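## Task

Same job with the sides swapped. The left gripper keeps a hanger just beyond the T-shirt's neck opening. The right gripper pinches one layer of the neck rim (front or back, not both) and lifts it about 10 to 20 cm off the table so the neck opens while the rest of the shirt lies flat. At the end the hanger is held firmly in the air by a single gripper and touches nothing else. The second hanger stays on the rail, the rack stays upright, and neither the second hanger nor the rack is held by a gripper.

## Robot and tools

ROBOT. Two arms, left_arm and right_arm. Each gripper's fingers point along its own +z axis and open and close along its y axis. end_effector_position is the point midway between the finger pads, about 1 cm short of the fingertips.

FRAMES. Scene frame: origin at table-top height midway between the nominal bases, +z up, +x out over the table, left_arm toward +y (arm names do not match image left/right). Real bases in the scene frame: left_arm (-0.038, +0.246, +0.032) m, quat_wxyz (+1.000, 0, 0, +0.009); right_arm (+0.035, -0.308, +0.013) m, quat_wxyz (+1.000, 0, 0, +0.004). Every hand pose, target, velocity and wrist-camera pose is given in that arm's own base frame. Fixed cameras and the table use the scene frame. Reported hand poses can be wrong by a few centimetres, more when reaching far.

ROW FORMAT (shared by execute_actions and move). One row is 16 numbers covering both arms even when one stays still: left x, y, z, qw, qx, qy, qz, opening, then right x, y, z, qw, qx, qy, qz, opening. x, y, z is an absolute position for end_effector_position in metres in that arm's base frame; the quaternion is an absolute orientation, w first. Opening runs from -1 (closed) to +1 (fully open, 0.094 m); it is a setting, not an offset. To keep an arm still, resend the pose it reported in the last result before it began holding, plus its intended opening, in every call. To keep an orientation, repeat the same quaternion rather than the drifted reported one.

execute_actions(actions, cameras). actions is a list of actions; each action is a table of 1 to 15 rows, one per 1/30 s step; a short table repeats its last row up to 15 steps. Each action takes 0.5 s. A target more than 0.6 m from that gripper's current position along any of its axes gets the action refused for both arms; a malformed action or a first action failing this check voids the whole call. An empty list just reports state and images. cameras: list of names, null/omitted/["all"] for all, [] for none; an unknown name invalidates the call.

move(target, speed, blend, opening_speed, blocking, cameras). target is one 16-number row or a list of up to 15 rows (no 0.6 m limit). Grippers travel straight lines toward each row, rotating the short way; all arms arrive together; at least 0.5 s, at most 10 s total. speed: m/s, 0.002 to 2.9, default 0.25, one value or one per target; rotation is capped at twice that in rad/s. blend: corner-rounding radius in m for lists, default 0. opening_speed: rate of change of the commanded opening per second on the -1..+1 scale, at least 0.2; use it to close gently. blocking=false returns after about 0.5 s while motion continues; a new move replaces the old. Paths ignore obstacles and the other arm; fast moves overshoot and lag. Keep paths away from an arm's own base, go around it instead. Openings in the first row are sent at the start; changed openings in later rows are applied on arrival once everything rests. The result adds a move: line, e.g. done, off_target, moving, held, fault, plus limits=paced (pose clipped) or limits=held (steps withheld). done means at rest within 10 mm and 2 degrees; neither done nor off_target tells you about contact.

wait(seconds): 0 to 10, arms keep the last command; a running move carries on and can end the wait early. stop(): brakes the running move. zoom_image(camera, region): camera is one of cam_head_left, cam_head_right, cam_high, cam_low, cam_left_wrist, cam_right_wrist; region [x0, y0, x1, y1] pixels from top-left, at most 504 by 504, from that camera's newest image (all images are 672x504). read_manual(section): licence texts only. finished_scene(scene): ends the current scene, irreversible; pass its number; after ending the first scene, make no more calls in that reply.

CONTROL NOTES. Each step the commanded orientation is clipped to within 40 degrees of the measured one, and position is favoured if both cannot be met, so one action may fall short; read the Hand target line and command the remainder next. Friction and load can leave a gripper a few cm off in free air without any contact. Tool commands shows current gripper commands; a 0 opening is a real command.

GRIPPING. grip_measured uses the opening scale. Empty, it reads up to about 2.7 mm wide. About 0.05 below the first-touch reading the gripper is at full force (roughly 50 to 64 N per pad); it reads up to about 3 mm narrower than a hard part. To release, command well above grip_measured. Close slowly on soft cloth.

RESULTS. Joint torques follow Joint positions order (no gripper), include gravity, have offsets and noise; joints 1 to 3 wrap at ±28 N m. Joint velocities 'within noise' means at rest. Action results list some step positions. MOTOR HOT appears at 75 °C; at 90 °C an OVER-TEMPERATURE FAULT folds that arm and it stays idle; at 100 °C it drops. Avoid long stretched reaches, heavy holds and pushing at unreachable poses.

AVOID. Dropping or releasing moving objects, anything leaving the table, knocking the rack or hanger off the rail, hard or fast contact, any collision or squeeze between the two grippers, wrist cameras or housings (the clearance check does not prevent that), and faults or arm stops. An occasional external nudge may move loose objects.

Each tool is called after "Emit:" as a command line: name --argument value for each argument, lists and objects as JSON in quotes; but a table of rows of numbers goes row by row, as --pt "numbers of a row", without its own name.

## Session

Emit:
execute_actions --actions '[]'

Emit:
zoom_image --camera "cam_head_right" --region '[320, 60, 600, 300]'

Emit:
zoom_image --camera "cam_high" --region '[250, 100, 550, 350]'

Emit:
zoom_image --camera "cam_low" --region '[110, 150, 450, 400]'

Scene clock: 0.00 s.
left_arm: end_effector_position=(+0.4126, -0.0220, +0.1486) grip_measured=-0.826 end_effector_quat_wxyz=(+0.444, +0.491, +0.669, -0.338) | right_arm: end_effector_position=(+0.3837, +0.0011, +0.4072) grip_measured=+1.000 end_effector_quat_wxyz=(+0.707, +0.000, +0.707, +0.000)
Joint positions: left_arm=[0.359 2.119 1.646 -1.273 1.178 1.745 0.008] | right_arm=[0 1.047 1.047 0 0 0 0.094]
Joint velocities: within noise
Joint torques (N m): no reading
Motor temperatures (°C): left_arm=[27 27 27 31 28 29 25] | right_arm=[28 33 28 30 26 26 27]
Heat: left arm: 31 °C; right arm: 33 °C.
Hand target: left_arm +0.4153, -0.0238, +0.1650; +0.465, +0.489, +0.657, -0.337 | right_arm +0.3810, +0.0011, +0.4136; +0.712, +0.000, +0.702, +0.000
Tool commands: left_gripper/opening=-1.0 right_gripper/opening=+1.0
camera_calibration:
cam_left_wrist: T_world_to_cam=[[-0.95615, -0.292874, 0.00157487, 0.388462], [-0.214394, 0.696252, -0.685032, 0.242904], [0.199532, -0.655331, -0.728511, 0.098304], [0, 0, 0, 1]] pos_world=[0.40389, 0.00906947, 0.237401]
cam_right_wrist: T_world_to_cam=[[0.00688815, -0.999976, -0.000742763, 0.000854047], [-0.439105, -0.00235735, -0.898433, 0.569778], [0.89841, 0.00651469, -0.43911, -0.0839137], [0, 0, 0, 1]] pos_world=[0.325575, 0.00274387, 0.475061]

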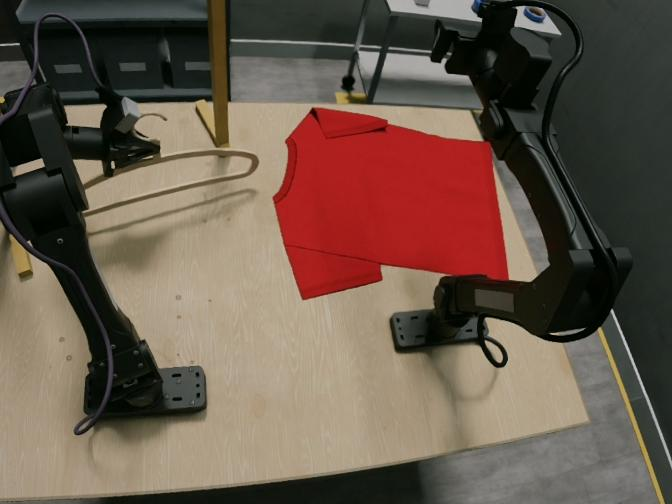

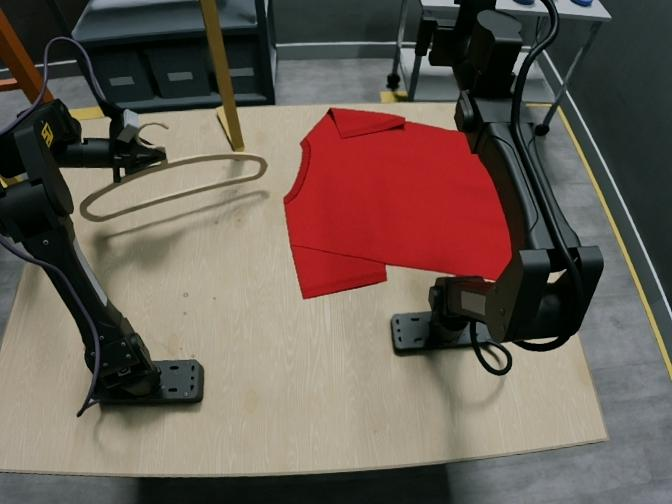

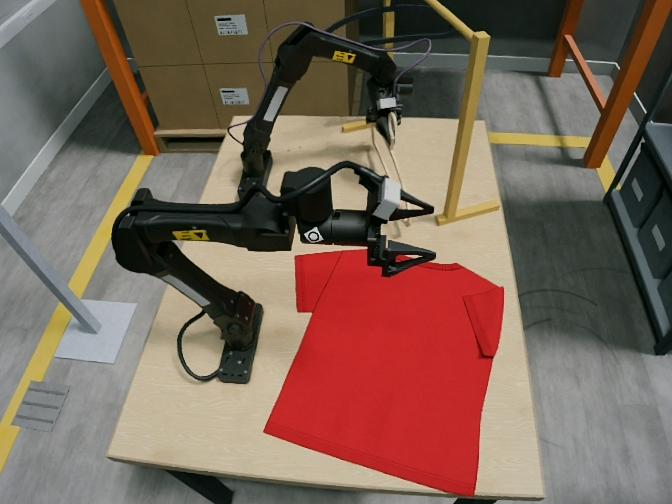

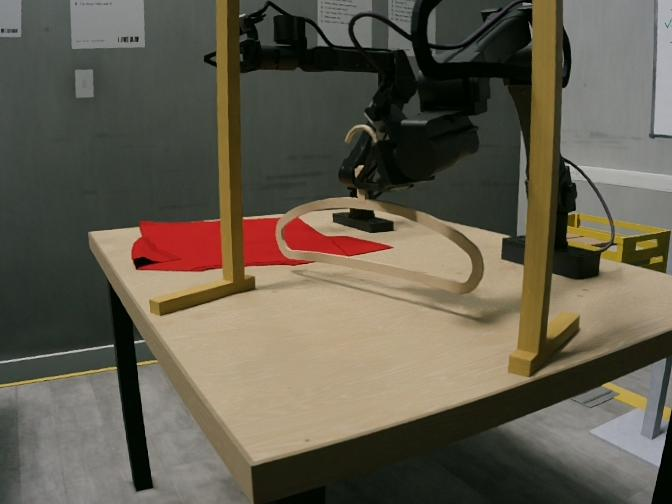

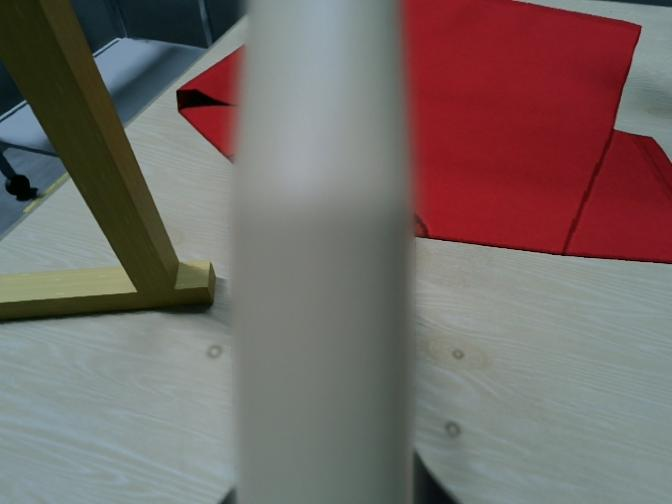

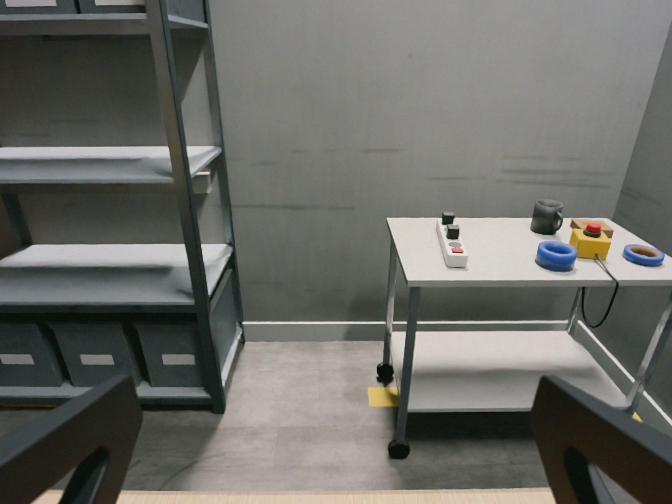

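Scaled by 1.800 from the camera's 672x504 image, which has a finer 960x720 frame.

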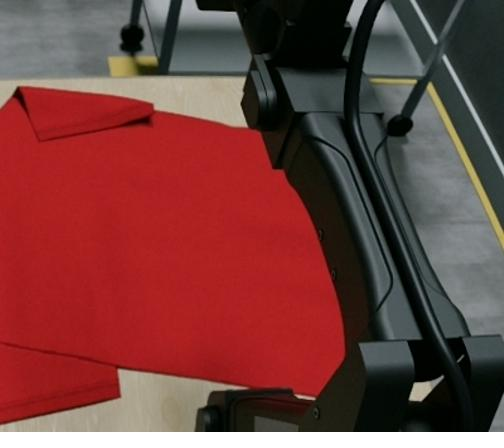

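Scaled by 1.680 from the camera's 672x504 image, which has a finer 960x720 frame.

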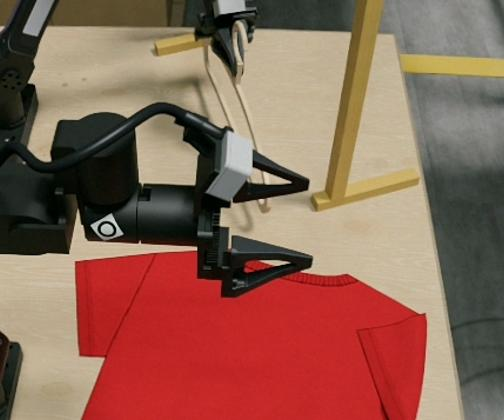

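Scaled by 1.482 from the camera's 672x504 image, which has a finer 960x720 frame.

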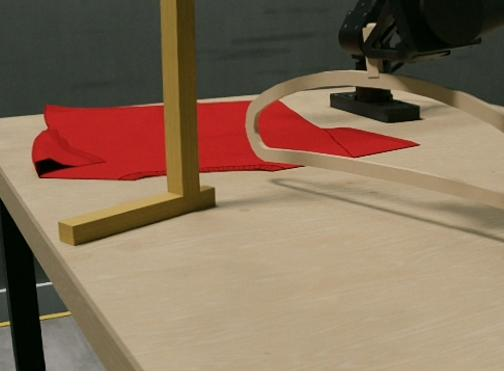

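Emit:
move --pt "0.345 -0.024 0.168 0.465 0.489 0.657 -0.337 -1 0.39 0.15 0.32 0.36 -0.03 0.92 -0.15 1" --pt "0.345 -0.024 0.168 0.465 0.489 0.657 -0.337 -1 0.41 0.30 0.14 0.255 -0.03 0.934 -0.24 0.3" --blend 0.05

Emit:
zoom_image --camera "cam_low" --region '[110, 150, 450, 400]'

Emit:
zoom_image --camera "cam_high" --region '[250, 100, 550, 350]'

Scene clock: 4.80 s.
left_arm: end_effector_position=(+0.3479, -0.0231, +0.1500) grip_measured=-0.826 end_effector_quat_wxyz=(+0.447, +0.492, +0.664, -0.343) | right_arm: end_effector_position=(+0.4062, +0.3014, +0.1415) grip_measured=+0.302 end_effector_quat_wxyz=(+0.273, -0.045, +0.937, -0.211)
Joint positions: left_arm=[0.427 1.953 1.381 -1.359 1.17 1.942 0.008] | right_arm=[0.868 2.532 2.612 -1.57 0.701 0.743 0.061]
Joint velocities: within noise
Joint torques (N m): left_arm=[0.55 -12.18 5.07 -0.41 0.87 0.06] | right_arm=[-0.06 -13.44 7.32 0.43 0.62 0.1]
Motor temperatures (°C): left_arm=[27 29 27 31 28 29 25] | right_arm=[28 33 29 30 27 26 27]
Heat: left arm: 31 °C; right arm: 33 °C.
Hand target: left_arm +0.3452, -0.0241, +0.1673; +0.465, +0.489, +0.657, -0.337 | right_arm +0.4097, +0.2996, +0.1398; +0.279, -0.041, +0.934, -0.220
Off the commanded pose: left_arm 0.018 m, 2 deg | right_arm 0.004 m, 4 deg.
joint sent to its limit (right arm) — joint 4 (wrist pitch), lower limit. The joint targets are off in orientation, not in position.
move: off_target (left_arm, right_arm); target 2's new opening was sent with right_arm's hand 0.004 m and 4 deg from that target
camera_calibration:
cam_left_wrist: T_world_to_cam=[[-0.958499, -0.285082, 0.00264469, 0.32709], [-0.206948, 0.689358, -0.694231, 0.229405], [0.19609, -0.665968, -0.719747, 0.111169], [0, 0, 0, 1]] pos_world=[0.339192, 0.00914017, 0.238409]
cam_right_wrist: T_world_to_cam=[[-0.02749, -0.909821, 0.41409, 0.228919], [-0.99396, -0.0191499, -0.108061, 0.460288], [0.106246, -0.41456, -0.903799, 0.291641], [0, 0, 0, 1]] pos_world=[0.432815, 0.337993, 0.218531]

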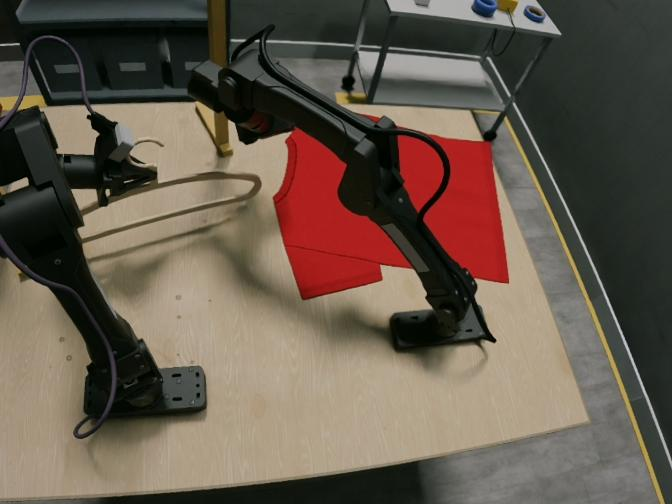

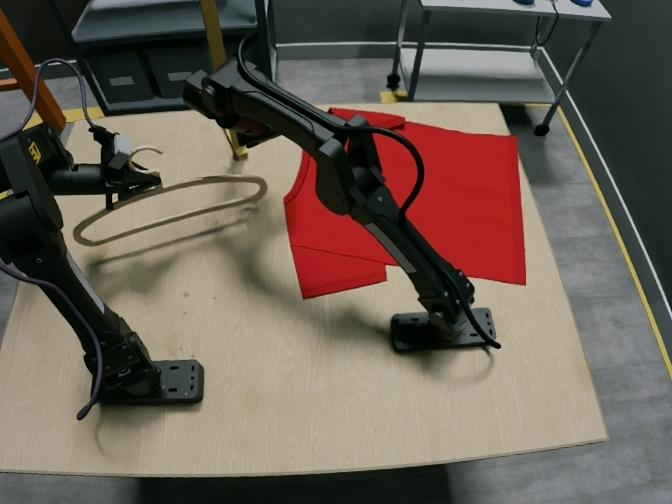

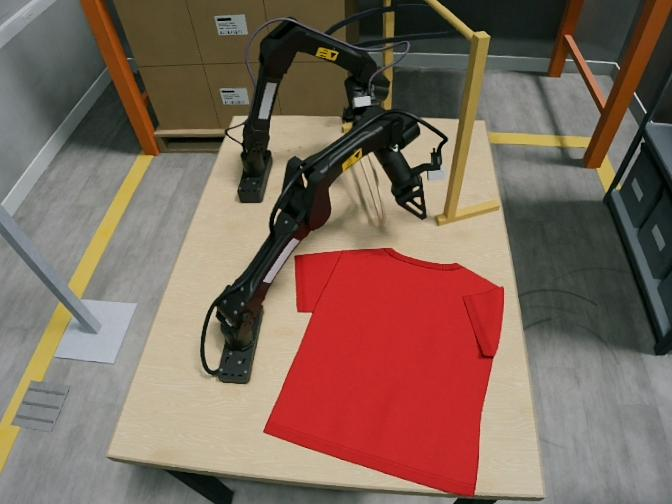

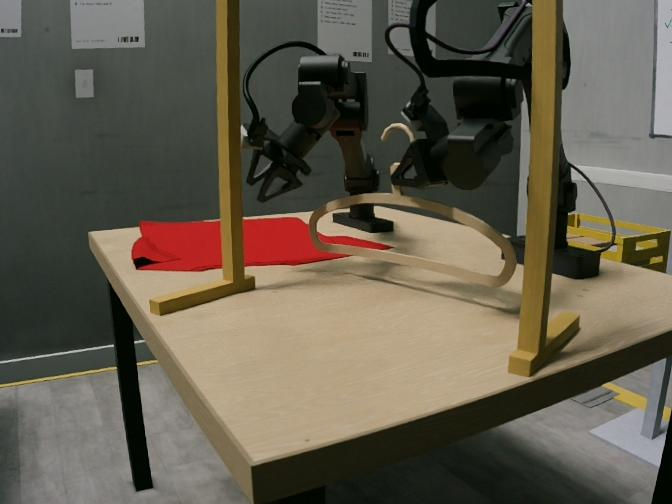

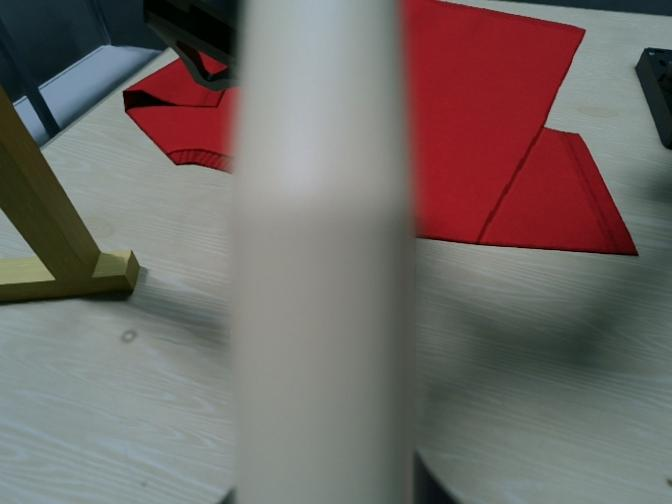

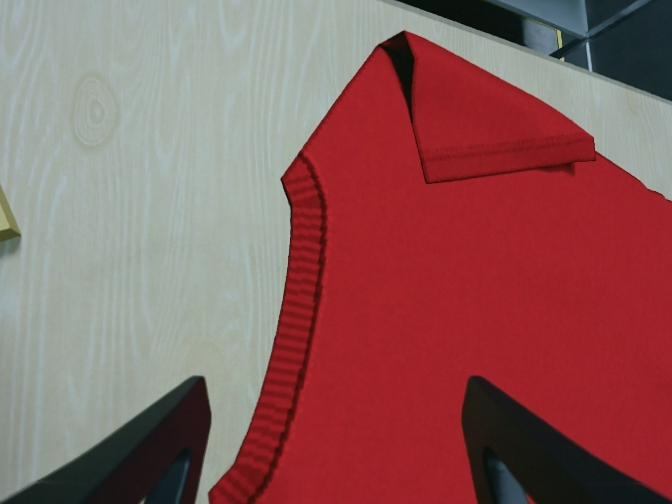

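Scaled by 1.482 from the camera's 672x504 image, which has a finer 960x720 frame.

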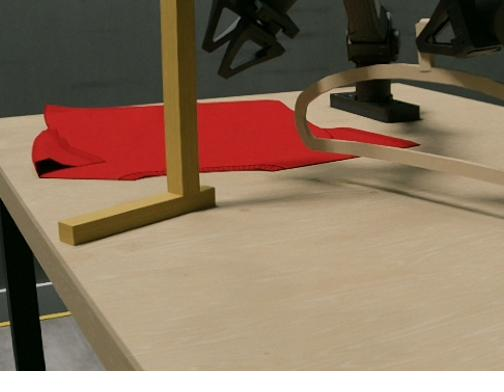

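Scaled by 1.680 from the camera's 672x504 image, which has a finer 960x720 frame.

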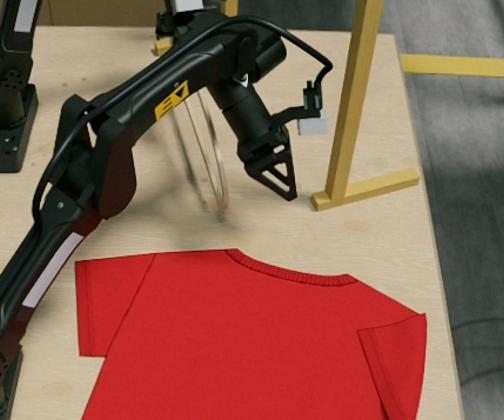

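Emit:
zoom_image --camera "cam_right_wrist" --region '[180, 130, 400, 504]'

Emit:
zoom_image --camera "cam_low" --region '[120, 210, 320, 290]'

Emit:
zoom_image --camera "cam_high" --region '[370, 235, 480, 285]'

Scaled by 1.348 from the camera's 672x504 image, which has a finer 960x720 frame.

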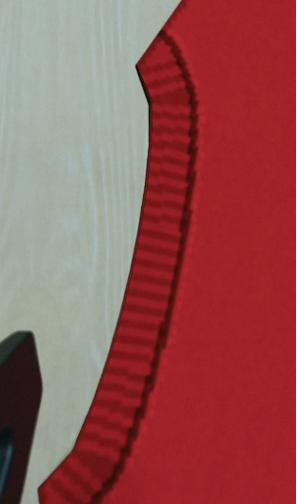

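Scaled by 2.520 from the camera's 672x504 image, which has a finer 960x720 frame.

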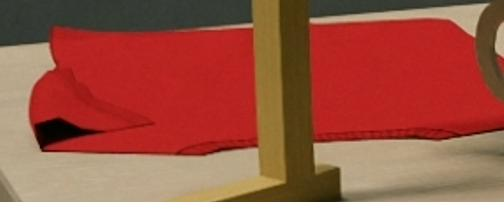

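Scaled by 4.582 from the camera's 672x504 image, which has a finer 960x720 frame.

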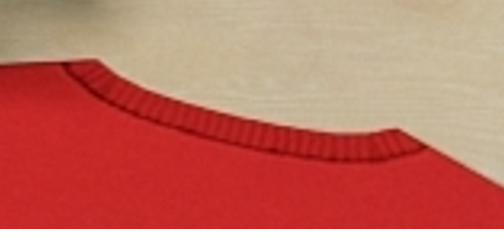

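Emit:
move --target '[0.345,-0.024,0.168,0.465,0.489,0.657,-0.337,-1,0.395,0.258,0.055,0.224,-0.48,0.837,0.129,-0.3]'

Emit:
zoom_image --camera "cam_low" --region '[120, 150, 380, 290]'

Scene clock: 8.97 s.
left_arm: end_effector_position=(+0.3479, -0.0231, +0.1500) grip_measured=-0.826 end_effector_quat_wxyz=(+0.447, +0.492, +0.664, -0.343) | right_arm: end_effector_position=(+0.3969, +0.2567, +0.0517) grip_measured=-0.298 end_effector_quat_wxyz=(+0.219, -0.478, +0.842, +0.121)
Joint positions: left_arm=[0.427 1.953 1.381 -1.36 1.17 1.943 0.008] | right_arm=[0.476 1.995 1.407 -0.54 -0.254 -0.499 0.033]
Joint velocities: within noise
Joint torques (N m): left_arm=[0.58 -12.18 4.97 -0.42 0.86 0.12] | right_arm=[-0.13 -12.97 4.9 1.32 -0.28 -0.06]
Motor temperatures (°C): left_arm=[27 29 28 31 28 29 25] | right_arm=[28 34 29 31 27 26 27]
Heat: left arm: 31 °C; right arm: 34 °C.
Hand target: left_arm +0.3452, -0.0241, +0.1674; +0.465, +0.489, +0.657, -0.337 | right_arm +0.3949, +0.2580, +0.0550; +0.224, -0.481, +0.838, +0.129
Off the commanded pose: left_arm 0.018 m, 2 deg | right_arm 0.004 m, 1 deg.
move: off_target (left_arm)
camera_calibration:
cam_left_wrist: T_world_to_cam=[[-0.958538, -0.284953, 0.00264971, 0.327101], [-0.206863, 0.6894, -0.694216, 0.229372], [0.195992, -0.665981, -0.719762, 0.111206], [0, 0, 0, 1]] pos_world=[0.339191, 0.00914015, 0.238409]
cam_right_wrist: T_world_to_cam=[[0.859088, -0.511827, -0.0011142, -0.20738], [-0.511217, -0.857952, -0.0507472, 0.461233], [0.0250179, 0.0441659, -0.998711, 0.112325], [0, 0, 0, 1]] pos_world=[0.411138, 0.284612, 0.135355]

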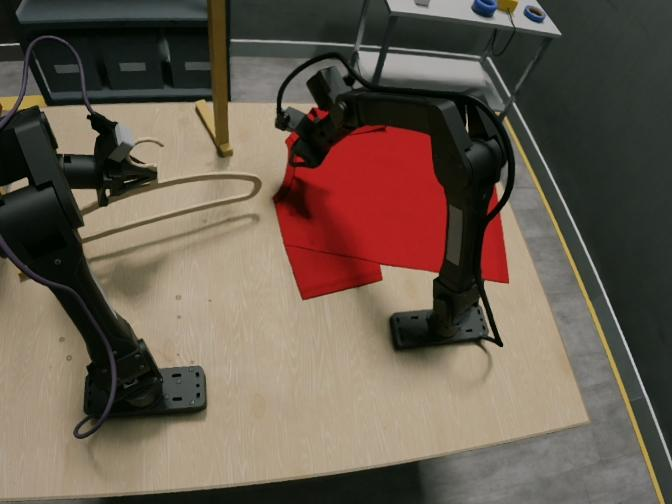

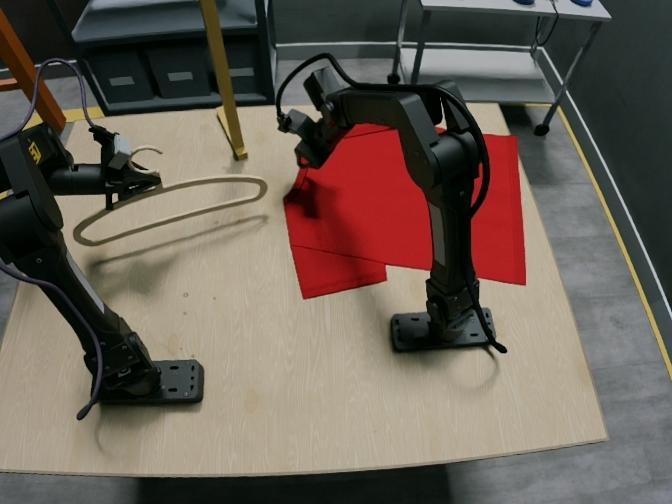

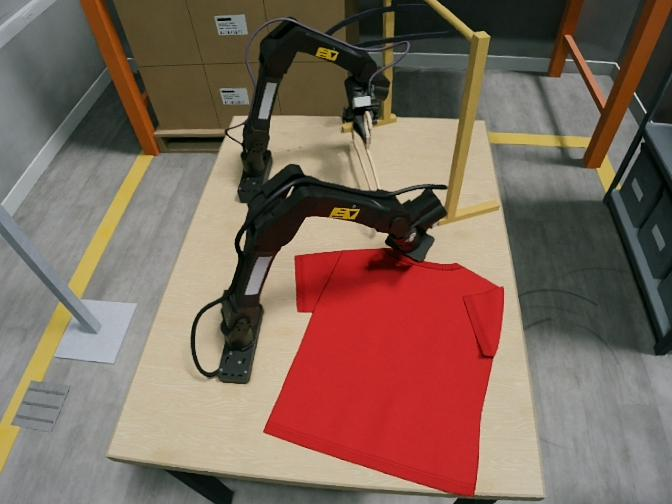

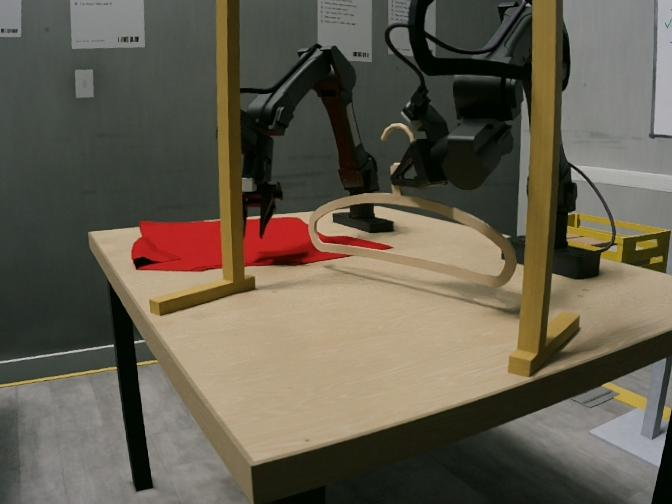

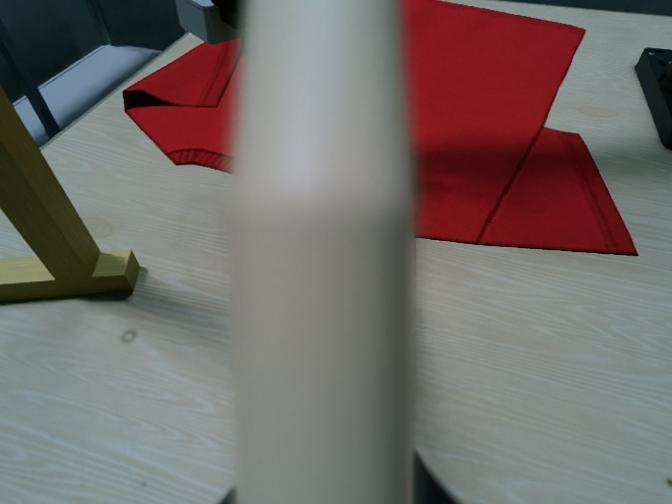

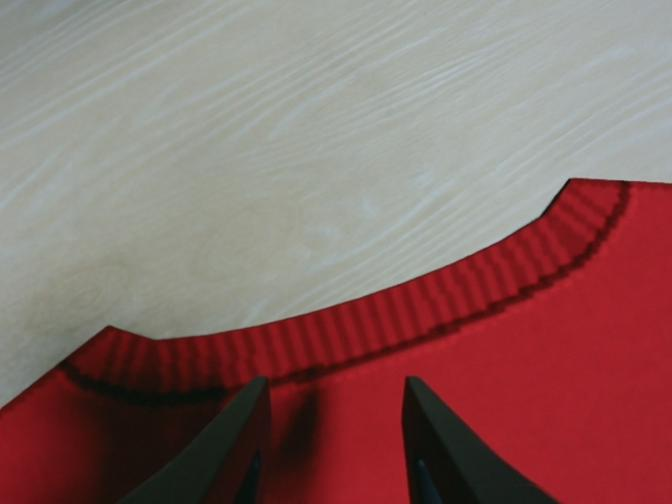

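Scaled by 1.938 from the camera's 672x504 image, which has a finer 960x720 frame.

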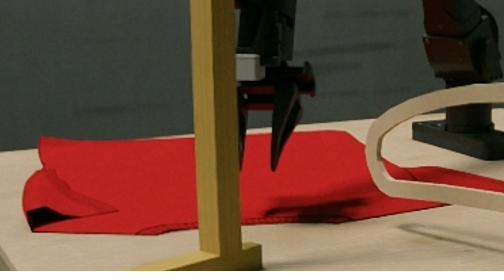

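Emit:
move --target '[0.345,-0.024,0.168,0.465,0.489,0.657,-0.337,-1,0.393,0.262,0.010,0.224,-0.48,0.837,0.129,-0.3]' --speed 0.12 --cameras '["cam_right_wrist","cam_low"]'

Emit:
zoom_image --camera "cam_low" --region '[200, 180, 330, 280]'

Scene clock: 10.40 s.
left_arm: end_effector_position=(+0.3479, -0.0231, +0.1499) grip_measured=-0.826 end_effector_quat_wxyz=(+0.447, +0.492, +0.664, -0.343) | right_arm: end_effector_position=(+0.4003, +0.2585, +0.0258) grip_measured=-0.298 end_effector_quat_wxyz=(+0.239, -0.478, +0.836, +0.120)
Joint positions: left_arm=[0.427 1.953 1.381 -1.36 1.17 1.943 0.008] | right_arm=[0.476 2.022 1.315 -0.379 -0.255 -0.499 0.033]
Joint velocities: within noise
Joint torques (N m): left_arm=[0.68 -12.22 4.98 -0.37 0.86 0.09] | right_arm=[0.7 -9.42 4.66 1.4 -0.24 0.05]
Motor temperatures (°C): left_arm=[27 30 28 31 28 29 25] | right_arm=[28 34 29 31 27 26 27]
Heat: left arm: 31 °C; right arm: 34 °C.
Hand target: left_arm +0.3452, -0.0241, +0.1673; +0.465, +0.489, +0.657, -0.337 | right_arm +0.3925, +0.2616, +0.0104; +0.224, -0.481, +0.838, +0.129
Off the commanded pose: left_arm 0.018 m, 2 deg | right_arm 0.018 m, 2 deg.
move: off_target (left_arm, right_arm)
camera_calibration:
cam_right_wrist: T_world_to_cam=[[0.858994, -0.511548, 0.0211636, -0.210036], [-0.508161, -0.856892, -0.0866527, 0.462578], [0.0624619, 0.0636797, -0.996014, 0.0661728], [0, 0, 0, 1]] pos_world=[0.41135, 0.284722, 0.110438]
Images, in order (width x height): cam_low 672x504, cam_right_wrist 672x504.

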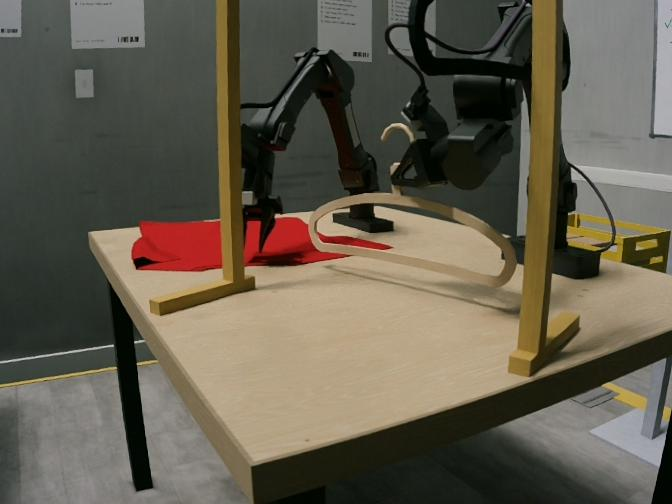

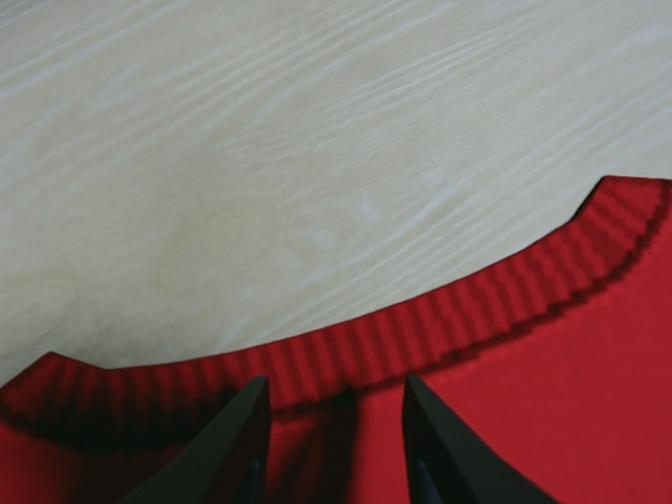

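Scaled by 3.877 from the camera's 672x504 image, which has a finer 960x720 frame.

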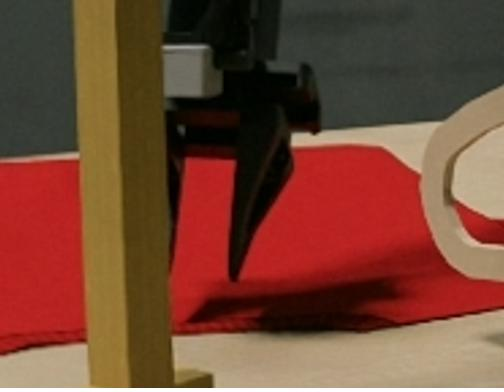

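Emit:
move --target '[0.345,-0.024,0.168,0.465,0.489,0.657,-0.337,-1,0.391,0.267,-0.006,0.224,-0.48,0.837,0.129,-0.3]' --speed 0.12 --cameras '["cam_right_wrist","cam_low"]'

Emit:
zoom_image --camera "cam_low" --region '[200, 180, 330, 280]'

Scene clock: 11.60 s.
left_arm: end_effector_position=(+0.3479, -0.0231, +0.1499) grip_measured=-0.826 end_effector_quat_wxyz=(+0.447, +0.492, +0.664, -0.343) | right_arm: end_effector_position=(+0.3982, +0.2658, +0.0113) grip_measured=-0.298 end_effector_quat_wxyz=(+0.241, -0.480, +0.835, +0.124)
Joint positions: left_arm=[0.427 1.953 1.381 -1.36 1.17 1.943 0.008] | right_arm=[0.492 2.053 1.293 -0.32 -0.255 -0.488 0.033]
Joint velocities: within noise
Joint torques (N m): left_arm=[0.61 -12.19 4.94 -0.41 0.89 0.06] | right_arm=[0.54 -9.39 4.49 1.4 -0.17 0.05]
Motor temperatures (°C): left_arm=[27 30 28 31 28 29 25] | right_arm=[28 34 29 31 27 26 27]
Heat: left arm: 31 °C; right arm: 34 °C.
Hand target: left_arm +0.3452, -0.0241, +0.1673; +0.465, +0.489, +0.657, -0.337 | right_arm +0.3906, +0.2666, -0.0055; +0.224, -0.481, +0.838, +0.129
Off the commanded pose: left_arm 0.018 m, 2 deg | right_arm 0.019 m, 2 deg.
move: off_target (left_arm, right_arm)
camera_calibration:
cam_right_wrist: T_world_to_cam=[[0.861952, -0.506646, 0.0186732, -0.206666], [-0.503074, -0.859284, -0.092453, 0.465209], [0.0628865, 0.070296, -0.995542, 0.049592], [0, 0, 0, 1]] pos_world=[0.409052, 0.291554, 0.09624]
Images, in order (width x height): cam_low 672x504, cam_right_wrist 672x504.

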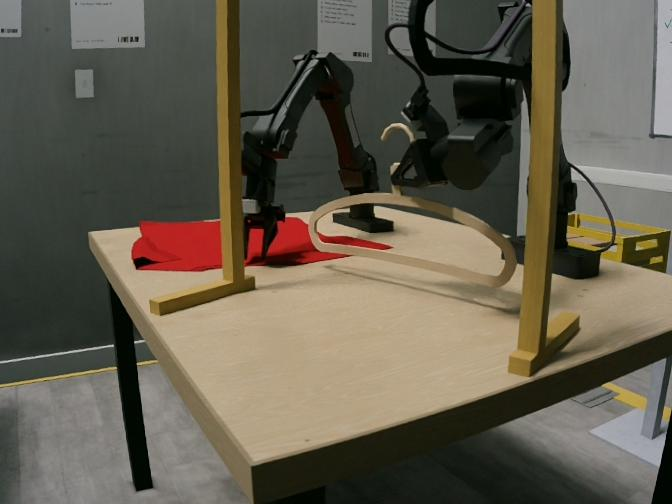

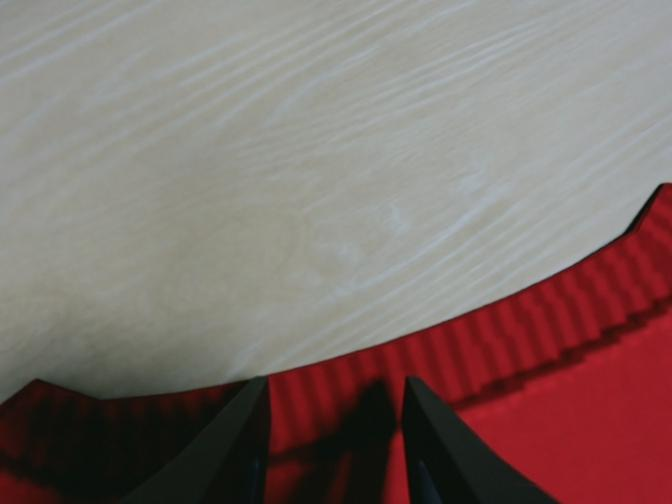

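Scaled by 3.877 from the camera's 672x504 image, which has a finer 960x720 frame.

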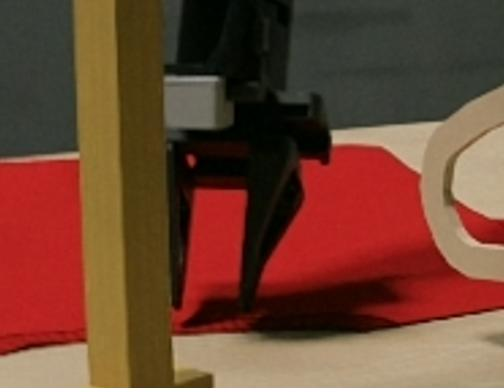

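Emit:
move --target '[0.345,-0.024,0.168,0.465,0.489,0.657,-0.337,-1,0.390,0.266,-0.019,0.224,-0.48,0.837,0.129,-0.3]' --speed 0.1 --cameras '["cam_right_wrist","cam_low"]'

Emit:
zoom_image --camera "cam_low" --region '[200, 180, 330, 280]'

Scene clock: 12.60 s.
left_arm: end_effector_position=(+0.3479, -0.0231, +0.1499) grip_measured=-0.826 end_effector_quat_wxyz=(+0.447, +0.492, +0.664, -0.343) | right_arm: end_effector_position=(+0.4005, +0.2673, +0.0051) grip_measured=-0.298 end_effector_quat_wxyz=(+0.249, -0.480, +0.832, +0.124)
Joint positions: left_arm=[0.427 1.953 1.381 -1.36 1.17 1.943 0.008] | right_arm=[0.492 2.065 1.274 -0.27 -0.256 -0.487 0.033]
Joint velocities: within noise
Joint torques (N m): left_arm=[0.46 -12.29 4.88 -0.39 0.89 0.08] | right_arm=[0.46 -8.7 3.97 1.4 -0.17 0.04]
Motor temperatures (°C): left_arm=[27 30 28 31 28 29 25] | right_arm=[28 34 29 31 27 26 27]
Heat: left arm: 31 °C; right arm: 34 °C.
Hand target: left_arm +0.3452, -0.0241, +0.1673; +0.465, +0.489, +0.657, -0.337 | right_arm +0.3893, +0.2654, -0.0180; +0.224, -0.481, +0.838, +0.129
Off the commanded pose: left_arm 0.018 m, 2 deg | right_arm 0.026 m, 3 deg.
move: off_target (left_arm, right_arm)
camera_calibration:
cam_right_wrist: T_world_to_cam=[[0.861657, -0.50679, 0.0266856, -0.207636], [-0.50146, -0.858321, -0.108734, 0.466263], [0.07801, 0.0803095, -0.993713, 0.0344142], [0, 0, 0, 1]] pos_world=[0.410038, 0.292211, 0.0904372]
Images, in order (width x height): cam_low 672x504, cam_right_wrist 672x504.

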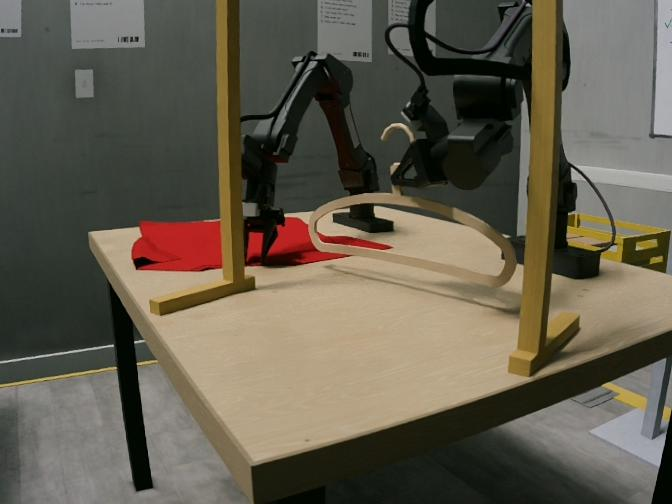

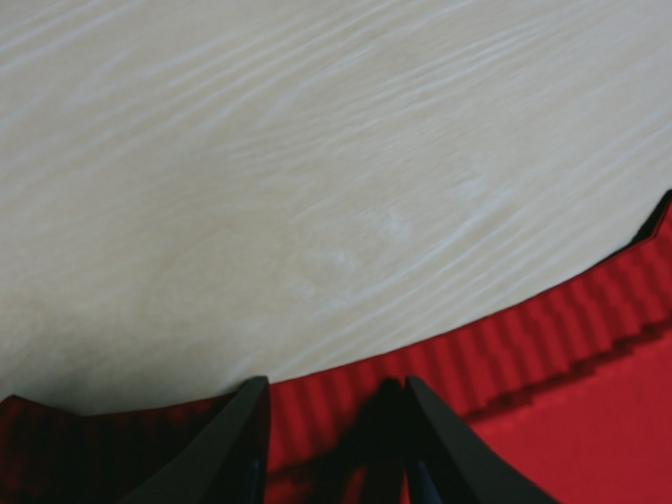

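Scaled by 3.877 from the camera's 672x504 image, which has a finer 960x720 frame.

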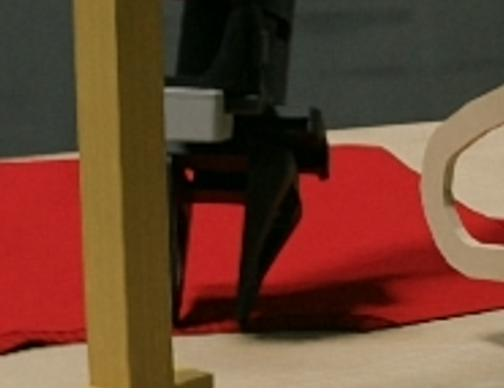

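Emit:
move --target '[0.345,-0.024,0.168,0.465,0.489,0.657,-0.337,-1,0.385,0.258,-0.024,0.224,-0.48,0.837,0.129,-0.3]' --speed 0.1 --cameras '["cam_right_wrist","cam_low"]'

Emit:
zoom_image --camera "cam_low" --region '[200, 180, 330, 280]'

Scene clock: 13.73 s.
left_arm: end_effector_position=(+0.3478, -0.0231, +0.1499) grip_measured=-0.826 end_effector_quat_wxyz=(+0.447, +0.492, +0.664, -0.343) | right_arm: end_effector_position=(+0.4015, +0.2701, +0.0030) grip_measured=-0.298 end_effector_quat_wxyz=(+0.265, -0.480, +0.826, +0.132)
Joint positions: left_arm=[0.427 1.953 1.381 -1.36 1.17 1.943 0.008] | right_arm=[0.489 2.065 1.241 -0.205 -0.275 -0.487 0.033]
Joint velocities: within noise
Joint torques (N m): left_arm=[0.61 -12.23 4.93 -0.4 0.91 0.1] | right_arm=[-0.23 -9.73 3.07 1.08 -0.04 -0.08]
Motor temperatures (°C): left_arm=[27 30 28 31 28 29 25] | right_arm=[28 35 29 31 27 26 27]
Heat: left arm: 31 °C; right arm: 35 °C.
Hand target: left_arm +0.3452, -0.0241, +0.1673; +0.465, +0.489, +0.657, -0.337 | right_arm +0.3845, +0.2580, -0.0228; +0.224, -0.481, +0.838, +0.129
Off the commanded pose: left_arm 0.018 m, 2 deg | right_arm 0.034 m, 5 deg.
move: off_target (left_arm, right_arm)
camera_calibration:
cam_right_wrist: T_world_to_cam=[[0.864434, -0.501846, 0.0300764, -0.20954], [-0.493006, -0.857887, -0.144827, 0.465624], [0.0984829, 0.110366, -0.989, 0.0155805], [0, 0, 0, 1]] pos_world=[0.409155, 0.292577, 0.0891463]
Images, in order (width x height): cam_low 672x504, cam_right_wrist 672x504.

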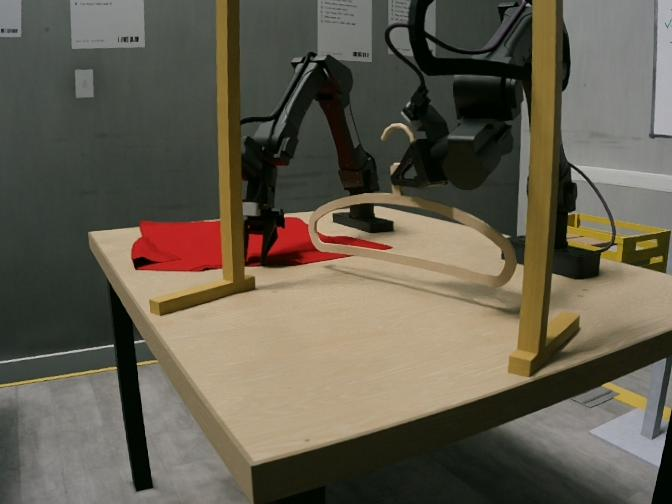

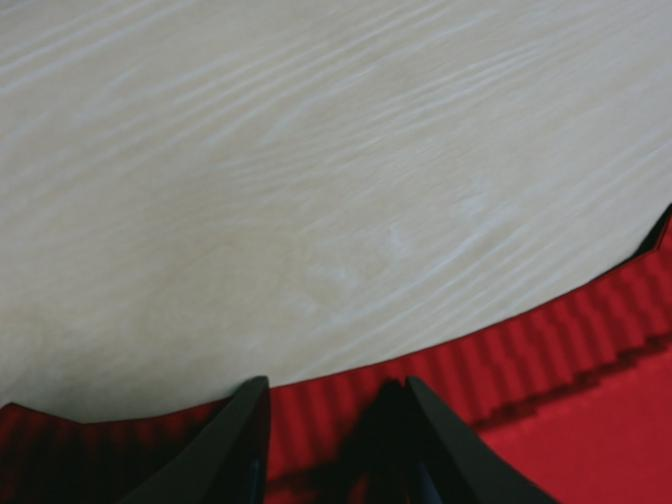

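Scaled by 3.877 from the camera's 672x504 image, which has a finer 960x720 frame.

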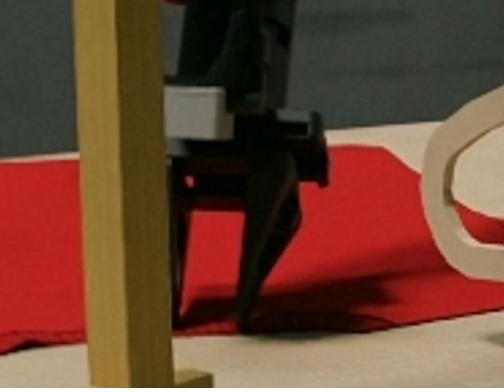

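Emit:
move --pt "0.345 -0.024 0.168 0.465 0.489 0.657 -0.337 -1 0.393 0.250 0.01 0.224 -0.48 0.837 0.129 -0.3" --pt "0.345 -0.024 0.168 0.465 0.489 0.657 -0.337 -1 0.393 0.256 -0.016 0.224 -0.48 0.837 0.129 -0.3" --speed 0.1 --cameras '["cam_right_wrist","cam_low"]'

Emit:
zoom_image --camera "cam_low" --region '[200, 180, 330, 280]'

Scene clock: 14.80 s.
left_arm: end_effector_position=(+0.3478, -0.0231, +0.1499) grip_measured=-0.826 end_effector_quat_wxyz=(+0.447, +0.492, +0.664, -0.343) | right_arm: end_effector_position=(+0.4006, +0.2609, +0.0037) grip_measured=-0.298 end_effector_quat_wxyz=(+0.249, -0.479, +0.831, +0.134)
Joint positions: left_arm=[0.427 1.953 1.381 -1.36 1.17 1.943 0.008] | right_arm=[0.468 2.062 1.258 -0.262 -0.287 -0.503 0.033]
Joint velocities: within noise
Joint torques (N m): left_arm=[0.55 -12.19 4.94 -0.41 0.87 0.09] | right_arm=[0.25 -9.18 4.85 1.17 0 -0.05]
Motor temperatures (°C): left_arm=[27 30 28 31 28 29 26] | right_arm=[28 35 29 31 27 26 27]
Heat: left arm: 31 °C; right arm: 35 °C.
Hand target: left_arm +0.3452, -0.0241, +0.1673; +0.465, +0.489, +0.657, -0.337 | right_arm +0.3925, +0.2558, -0.0154; +0.224, -0.481, +0.838, +0.129
Off the commanded pose: left_arm 0.018 m, 2 deg | right_arm 0.022 m, 3 deg.
move: off_target (left_arm, right_arm)
camera_calibration:
cam_right_wrist: T_world_to_cam=[[0.864201, -0.503043, 0.01019, -0.212892], [-0.498446, -0.858714, -0.119004, 0.459525], [0.0686145, 0.0977643, -0.992841, 0.0327308], [0, 0, 0, 1]] pos_world=[0.410784, 0.284306, 0.0893512]
Images, in order (width x height): cam_low 672x504, cam_right_wrist 672x504.

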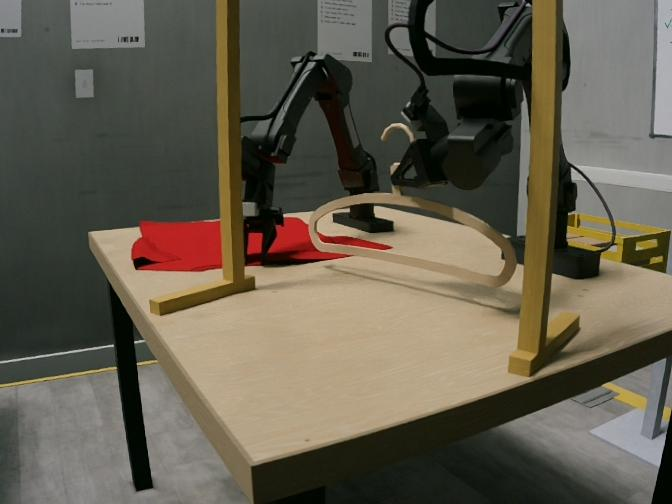

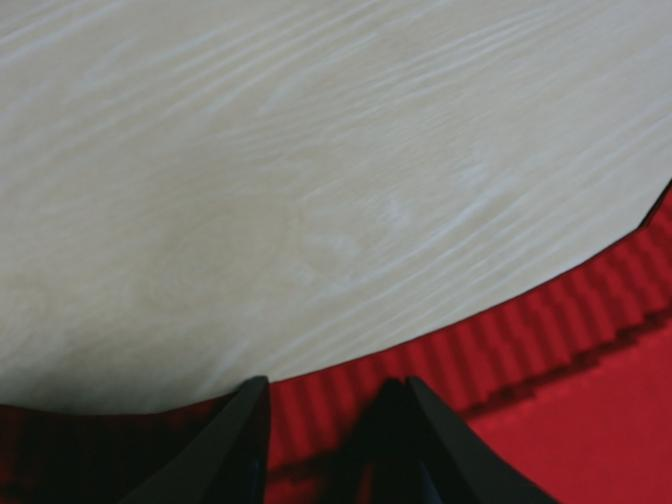

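Scaled by 3.877 from the camera's 672x504 image, which has a finer 960x720 frame.

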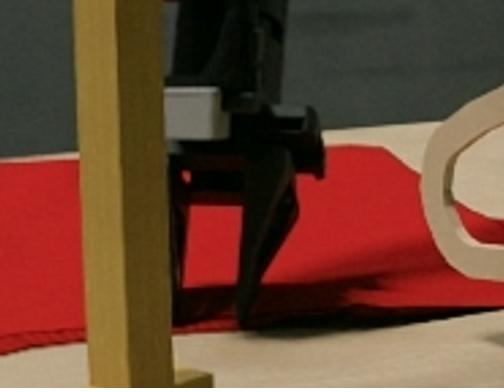

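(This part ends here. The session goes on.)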